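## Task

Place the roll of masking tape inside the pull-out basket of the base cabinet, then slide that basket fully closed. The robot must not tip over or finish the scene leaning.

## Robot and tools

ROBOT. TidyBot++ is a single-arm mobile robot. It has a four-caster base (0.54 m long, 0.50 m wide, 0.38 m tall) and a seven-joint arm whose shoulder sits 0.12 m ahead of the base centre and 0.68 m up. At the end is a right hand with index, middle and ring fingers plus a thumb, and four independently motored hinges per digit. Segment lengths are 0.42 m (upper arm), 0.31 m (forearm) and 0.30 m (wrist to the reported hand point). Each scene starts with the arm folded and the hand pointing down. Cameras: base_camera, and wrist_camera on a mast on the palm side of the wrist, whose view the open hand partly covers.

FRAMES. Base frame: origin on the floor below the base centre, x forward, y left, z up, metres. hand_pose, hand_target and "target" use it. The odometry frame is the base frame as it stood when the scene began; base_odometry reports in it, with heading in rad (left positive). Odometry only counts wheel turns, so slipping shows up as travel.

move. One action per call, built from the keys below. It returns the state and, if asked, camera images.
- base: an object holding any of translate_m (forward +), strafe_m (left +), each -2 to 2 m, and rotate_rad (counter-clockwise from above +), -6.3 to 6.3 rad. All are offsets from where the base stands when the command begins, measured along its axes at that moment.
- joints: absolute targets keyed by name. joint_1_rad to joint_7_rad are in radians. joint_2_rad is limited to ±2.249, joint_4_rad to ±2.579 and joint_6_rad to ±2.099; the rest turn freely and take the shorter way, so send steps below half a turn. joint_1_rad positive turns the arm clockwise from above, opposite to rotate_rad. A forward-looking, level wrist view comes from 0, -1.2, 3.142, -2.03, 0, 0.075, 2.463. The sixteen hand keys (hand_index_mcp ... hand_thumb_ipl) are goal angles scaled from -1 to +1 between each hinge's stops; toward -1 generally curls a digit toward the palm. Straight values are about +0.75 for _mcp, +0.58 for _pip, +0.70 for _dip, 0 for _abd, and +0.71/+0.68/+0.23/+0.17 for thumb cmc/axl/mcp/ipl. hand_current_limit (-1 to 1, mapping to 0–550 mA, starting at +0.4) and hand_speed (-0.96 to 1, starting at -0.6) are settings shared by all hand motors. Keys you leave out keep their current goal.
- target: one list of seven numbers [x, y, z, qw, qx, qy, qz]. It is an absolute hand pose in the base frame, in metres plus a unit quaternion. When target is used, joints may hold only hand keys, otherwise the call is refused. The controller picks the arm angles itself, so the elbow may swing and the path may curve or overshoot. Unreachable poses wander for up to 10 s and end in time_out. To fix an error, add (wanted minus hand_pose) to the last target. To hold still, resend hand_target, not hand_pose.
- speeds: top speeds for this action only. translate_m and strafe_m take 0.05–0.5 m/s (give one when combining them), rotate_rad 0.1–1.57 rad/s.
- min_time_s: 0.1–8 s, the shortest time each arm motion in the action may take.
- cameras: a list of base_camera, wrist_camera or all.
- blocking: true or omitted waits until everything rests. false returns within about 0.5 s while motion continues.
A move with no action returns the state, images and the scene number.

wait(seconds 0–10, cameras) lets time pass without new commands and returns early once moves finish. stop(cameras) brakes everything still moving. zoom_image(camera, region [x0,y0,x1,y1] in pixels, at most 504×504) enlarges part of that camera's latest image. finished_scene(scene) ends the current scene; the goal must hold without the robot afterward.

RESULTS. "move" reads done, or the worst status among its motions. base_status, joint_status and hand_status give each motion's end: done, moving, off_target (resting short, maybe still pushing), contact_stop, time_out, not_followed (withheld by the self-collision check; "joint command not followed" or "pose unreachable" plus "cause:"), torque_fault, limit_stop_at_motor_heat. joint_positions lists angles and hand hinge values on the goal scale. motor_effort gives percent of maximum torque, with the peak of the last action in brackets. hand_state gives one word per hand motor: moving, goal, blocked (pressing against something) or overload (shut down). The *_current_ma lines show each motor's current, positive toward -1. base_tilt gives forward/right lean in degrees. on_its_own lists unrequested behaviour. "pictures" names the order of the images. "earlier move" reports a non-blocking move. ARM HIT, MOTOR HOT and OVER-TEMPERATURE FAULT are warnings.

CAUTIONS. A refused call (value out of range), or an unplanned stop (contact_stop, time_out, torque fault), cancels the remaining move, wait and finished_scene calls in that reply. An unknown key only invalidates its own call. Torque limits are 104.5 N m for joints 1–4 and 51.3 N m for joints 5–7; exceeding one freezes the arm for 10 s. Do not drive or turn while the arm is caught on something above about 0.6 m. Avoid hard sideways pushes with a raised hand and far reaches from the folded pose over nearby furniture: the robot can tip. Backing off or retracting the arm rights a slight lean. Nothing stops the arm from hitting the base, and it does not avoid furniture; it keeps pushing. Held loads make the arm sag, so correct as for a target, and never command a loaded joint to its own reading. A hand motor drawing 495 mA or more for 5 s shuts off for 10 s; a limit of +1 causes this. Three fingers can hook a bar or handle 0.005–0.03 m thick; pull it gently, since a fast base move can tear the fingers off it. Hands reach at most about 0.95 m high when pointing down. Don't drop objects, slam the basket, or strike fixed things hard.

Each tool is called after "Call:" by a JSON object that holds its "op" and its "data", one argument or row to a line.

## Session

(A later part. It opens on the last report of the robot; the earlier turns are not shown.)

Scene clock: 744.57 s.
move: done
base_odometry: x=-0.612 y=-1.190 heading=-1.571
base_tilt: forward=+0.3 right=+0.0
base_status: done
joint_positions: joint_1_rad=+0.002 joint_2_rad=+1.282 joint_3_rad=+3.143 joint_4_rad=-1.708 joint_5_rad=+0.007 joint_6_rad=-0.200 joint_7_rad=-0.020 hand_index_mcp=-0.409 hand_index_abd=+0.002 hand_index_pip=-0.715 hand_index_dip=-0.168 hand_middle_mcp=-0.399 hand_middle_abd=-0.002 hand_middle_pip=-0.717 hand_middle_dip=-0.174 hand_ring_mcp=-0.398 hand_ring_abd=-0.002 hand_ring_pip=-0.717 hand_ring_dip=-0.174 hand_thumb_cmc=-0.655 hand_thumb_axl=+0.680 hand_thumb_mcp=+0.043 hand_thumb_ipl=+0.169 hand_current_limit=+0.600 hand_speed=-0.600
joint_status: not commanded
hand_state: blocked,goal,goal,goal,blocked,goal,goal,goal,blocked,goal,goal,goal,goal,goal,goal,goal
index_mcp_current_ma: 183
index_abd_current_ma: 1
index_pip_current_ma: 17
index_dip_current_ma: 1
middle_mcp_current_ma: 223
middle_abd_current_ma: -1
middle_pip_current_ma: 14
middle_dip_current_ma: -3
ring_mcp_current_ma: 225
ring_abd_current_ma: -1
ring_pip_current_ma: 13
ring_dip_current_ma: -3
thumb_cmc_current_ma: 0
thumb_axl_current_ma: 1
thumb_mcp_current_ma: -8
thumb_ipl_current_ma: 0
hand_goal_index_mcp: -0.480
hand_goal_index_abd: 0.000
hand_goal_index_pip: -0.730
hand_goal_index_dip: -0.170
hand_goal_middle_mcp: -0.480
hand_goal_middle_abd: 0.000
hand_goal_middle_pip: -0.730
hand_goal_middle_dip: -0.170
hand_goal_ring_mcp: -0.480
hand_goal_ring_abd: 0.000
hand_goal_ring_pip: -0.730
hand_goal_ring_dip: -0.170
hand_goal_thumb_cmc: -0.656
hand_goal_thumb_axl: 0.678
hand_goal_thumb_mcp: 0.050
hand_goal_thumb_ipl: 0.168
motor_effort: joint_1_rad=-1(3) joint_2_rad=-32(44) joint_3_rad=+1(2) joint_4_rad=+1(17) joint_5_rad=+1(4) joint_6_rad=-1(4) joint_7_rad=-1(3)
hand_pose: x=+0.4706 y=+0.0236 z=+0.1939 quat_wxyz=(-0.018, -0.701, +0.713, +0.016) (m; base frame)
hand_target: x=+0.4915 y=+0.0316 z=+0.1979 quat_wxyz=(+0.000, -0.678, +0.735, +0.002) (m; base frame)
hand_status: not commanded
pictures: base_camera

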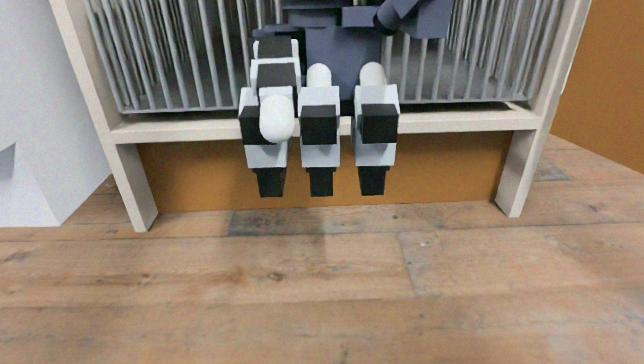

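Call:
{"op": "move", "data": {
  "base": {"translate_m":-0.35},
  "speeds": {"translate_m":0.3}
}}

Call:
{"op": "move", "data": {
  "joints": {"joint_2_rad":-0.1,"joint_4_rad":-1.9,"joint_6_rad":-0.8},
  "cameras": ["base_camera","wrist_camera"]
}}

Call:
{"op": "zoom_image", "data": {
  "camera": "base_camera",
  "region": [200, 0, 450, 140]
}}

Scene clock: 756.83 s.
move: done
base_odometry: x=-0.612 y=-0.840 heading=-1.570
base_tilt: forward=+0.2 right=+0.0
base_status: done
joint_positions: joint_1_rad=+0.002 joint_2_rad=+1.282 joint_3_rad=+3.143 joint_4_rad=-1.706 joint_5_rad=+0.007 joint_6_rad=-0.200 joint_7_rad=-0.020 hand_index_mcp=-0.409 hand_index_abd=+0.002 hand_index_pip=-0.715 hand_index_dip=-0.168 hand_middle_mcp=-0.399 hand_middle_abd=-0.002 hand_middle_pip=-0.717 hand_middle_dip=-0.174 hand_ring_mcp=-0.398 hand_ring_abd=-0.002 hand_ring_pip=-0.717 hand_ring_dip=-0.174 hand_thumb_cmc=-0.655 hand_thumb_axl=+0.680 hand_thumb_mcp=+0.043 hand_thumb_ipl=+0.169 hand_current_limit=+0.600 hand_speed=-0.600
joint_status: not commanded
hand_state: blocked,goal,goal,goal,blocked,goal,goal,goal,blocked,goal,goal,goal,goal,goal,goal,goal
index_mcp_current_ma: 183
index_abd_current_ma: 1
index_pip_current_ma: 17
index_dip_current_ma: 1
middle_mcp_current_ma: 223
middle_abd_current_ma: -1
middle_pip_current_ma: 14
middle_dip_current_ma: -3
ring_mcp_current_ma: 225
ring_abd_current_ma: -1
ring_pip_current_ma: 13
ring_dip_current_ma: -3
thumb_cmc_current_ma: 0
thumb_axl_current_ma: 1
thumb_mcp_current_ma: -8
thumb_ipl_current_ma: 0
hand_goal_index_mcp: -0.480
hand_goal_index_abd: 0.000
hand_goal_index_pip: -0.730
hand_goal_index_dip: -0.170
hand_goal_middle_mcp: -0.480
hand_goal_middle_abd: 0.000
hand_goal_middle_pip: -0.730
hand_goal_middle_dip: -0.170
hand_goal_ring_mcp: -0.480
hand_goal_ring_abd: 0.000
hand_goal_ring_pip: -0.730
hand_goal_ring_dip: -0.170
hand_goal_thumb_cmc: -0.656
hand_goal_thumb_axl: 0.678
hand_goal_thumb_mcp: 0.050
hand_goal_thumb_ipl: 0.168
motor_effort: joint_1_rad=-1(1) joint_2_rad=-32(33) joint_3_rad=+1(1) joint_4_rad=+1(3) joint_5_rad=+1(2) joint_6_rad=-1(2) joint_7_rad=+1(1)
hand_pose: x=+0.4719 y=+0.0236 z=+0.1938 quat_wxyz=(-0.017, -0.701, +0.713, +0.016) (m; base frame)
hand_target: x=+0.4915 y=+0.0316 z=+0.1979 quat_wxyz=(+0.000, -0.678, +0.735, +0.002) (m; base frame)
hand_status: not commanded
pictures: none

Scene clock: 759.47 s.
move: done
base_odometry: x=-0.612 y=-0.840 heading=-1.570
base_tilt: forward=+0.2 right=+0.1
base_status: not commanded
joint_positions: joint_1_rad=+0.002 joint_2_rad=-0.084 joint_3_rad=+3.143 joint_4_rad=-1.875 joint_5_rad=+0.007 joint_6_rad=-0.737 joint_7_rad=-0.020 hand_index_mcp=-0.409 hand_index_abd=+0.002 hand_index_pip=-0.715 hand_index_dip=-0.168 hand_middle_mcp=-0.399 hand_middle_abd=-0.002 hand_middle_pip=-0.717 hand_middle_dip=-0.174 hand_ring_mcp=-0.398 hand_ring_abd=-0.002 hand_ring_pip=-0.717 hand_ring_dip=-0.174 hand_thumb_cmc=-0.655 hand_thumb_axl=+0.680 hand_thumb_mcp=+0.043 hand_thumb_ipl=+0.169 hand_current_limit=+0.600 hand_speed=-0.600
joint_status: all done
hand_state: blocked,goal,goal,goal,blocked,goal,goal,goal,blocked,goal,goal,goal,goal,goal,goal,goal
index_mcp_current_ma: 183
index_abd_current_ma: 1
index_pip_current_ma: 17
index_dip_current_ma: 1
middle_mcp_current_ma: 223
middle_abd_current_ma: -1
middle_pip_current_ma: 14
middle_dip_current_ma: -3
ring_mcp_current_ma: 225
ring_abd_current_ma: -1
ring_pip_current_ma: 13
ring_dip_current_ma: -3
thumb_cmc_current_ma: 0
thumb_axl_current_ma: 1
thumb_mcp_current_ma: -8
thumb_ipl_current_ma: 0
hand_goal_index_mcp: -0.480
hand_goal_index_abd: 0.000
hand_goal_index_pip: -0.730
hand_goal_index_dip: -0.170
hand_goal_middle_mcp: -0.480
hand_goal_middle_abd: 0.000
hand_goal_middle_pip: -0.730
hand_goal_middle_dip: -0.170
hand_goal_ring_mcp: -0.480
hand_goal_ring_abd: 0.000
hand_goal_ring_pip: -0.730
hand_goal_ring_dip: -0.170
hand_goal_thumb_cmc: -0.656
hand_goal_thumb_axl: 0.678
hand_goal_thumb_mcp: 0.050
hand_goal_thumb_ipl: 0.168
motor_effort: joint_1_rad=+0(1) joint_2_rad=-14(36) joint_3_rad=+1(2) joint_4_rad=+15(15) joint_5_rad=+0(1) joint_6_rad=+4(5) joint_7_rad=+1(1)
hand_pose: x=+0.4951 y=+0.0229 z=+0.7373 quat_wxyz=(+0.213, -0.667, +0.681, -0.214) (m; base frame)
hand_target: x=+0.4672 y=+0.0344 z=+0.7283 quat_wxyz=(+0.201, -0.657, +0.705, -0.177) (m; base frame)
hand_status: not commanded
pictures: base_camera, wrist_camera
camera_calibration:
wrist_camera: T_world_to_cam=[[-0.499964, 0.800536, -0.33042, 0.510331], [0.0266884, 0.395588, 0.91804, -0.745561], [0.865635, 0.450169, -0.219145, -0.155221], [0, 0, 0, 1]] pos_world=[0.40941, -0.0437279, 0.819063]

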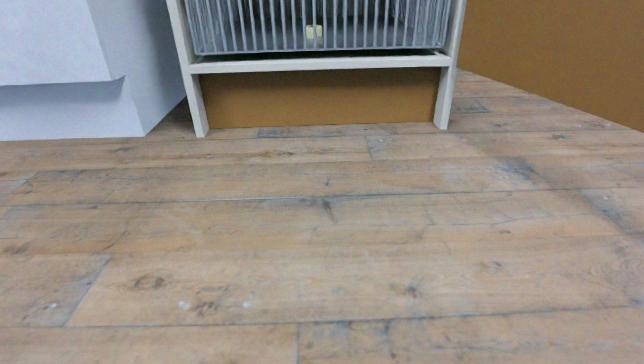

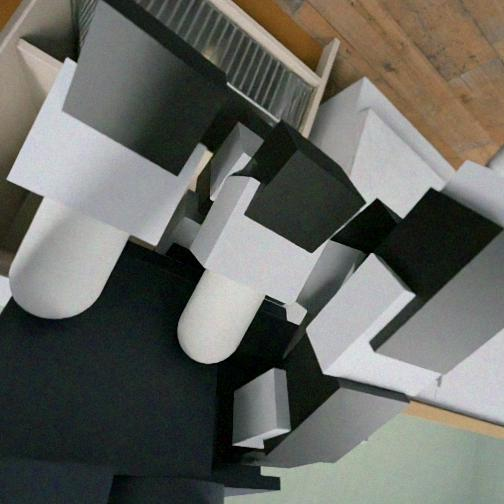

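Scaled by 2.016.

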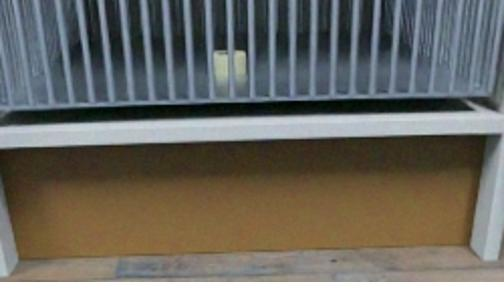

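Call:
{"op": "finished_scene", "data": {
  "scene": 2
}}

The scene is finished: the task was done.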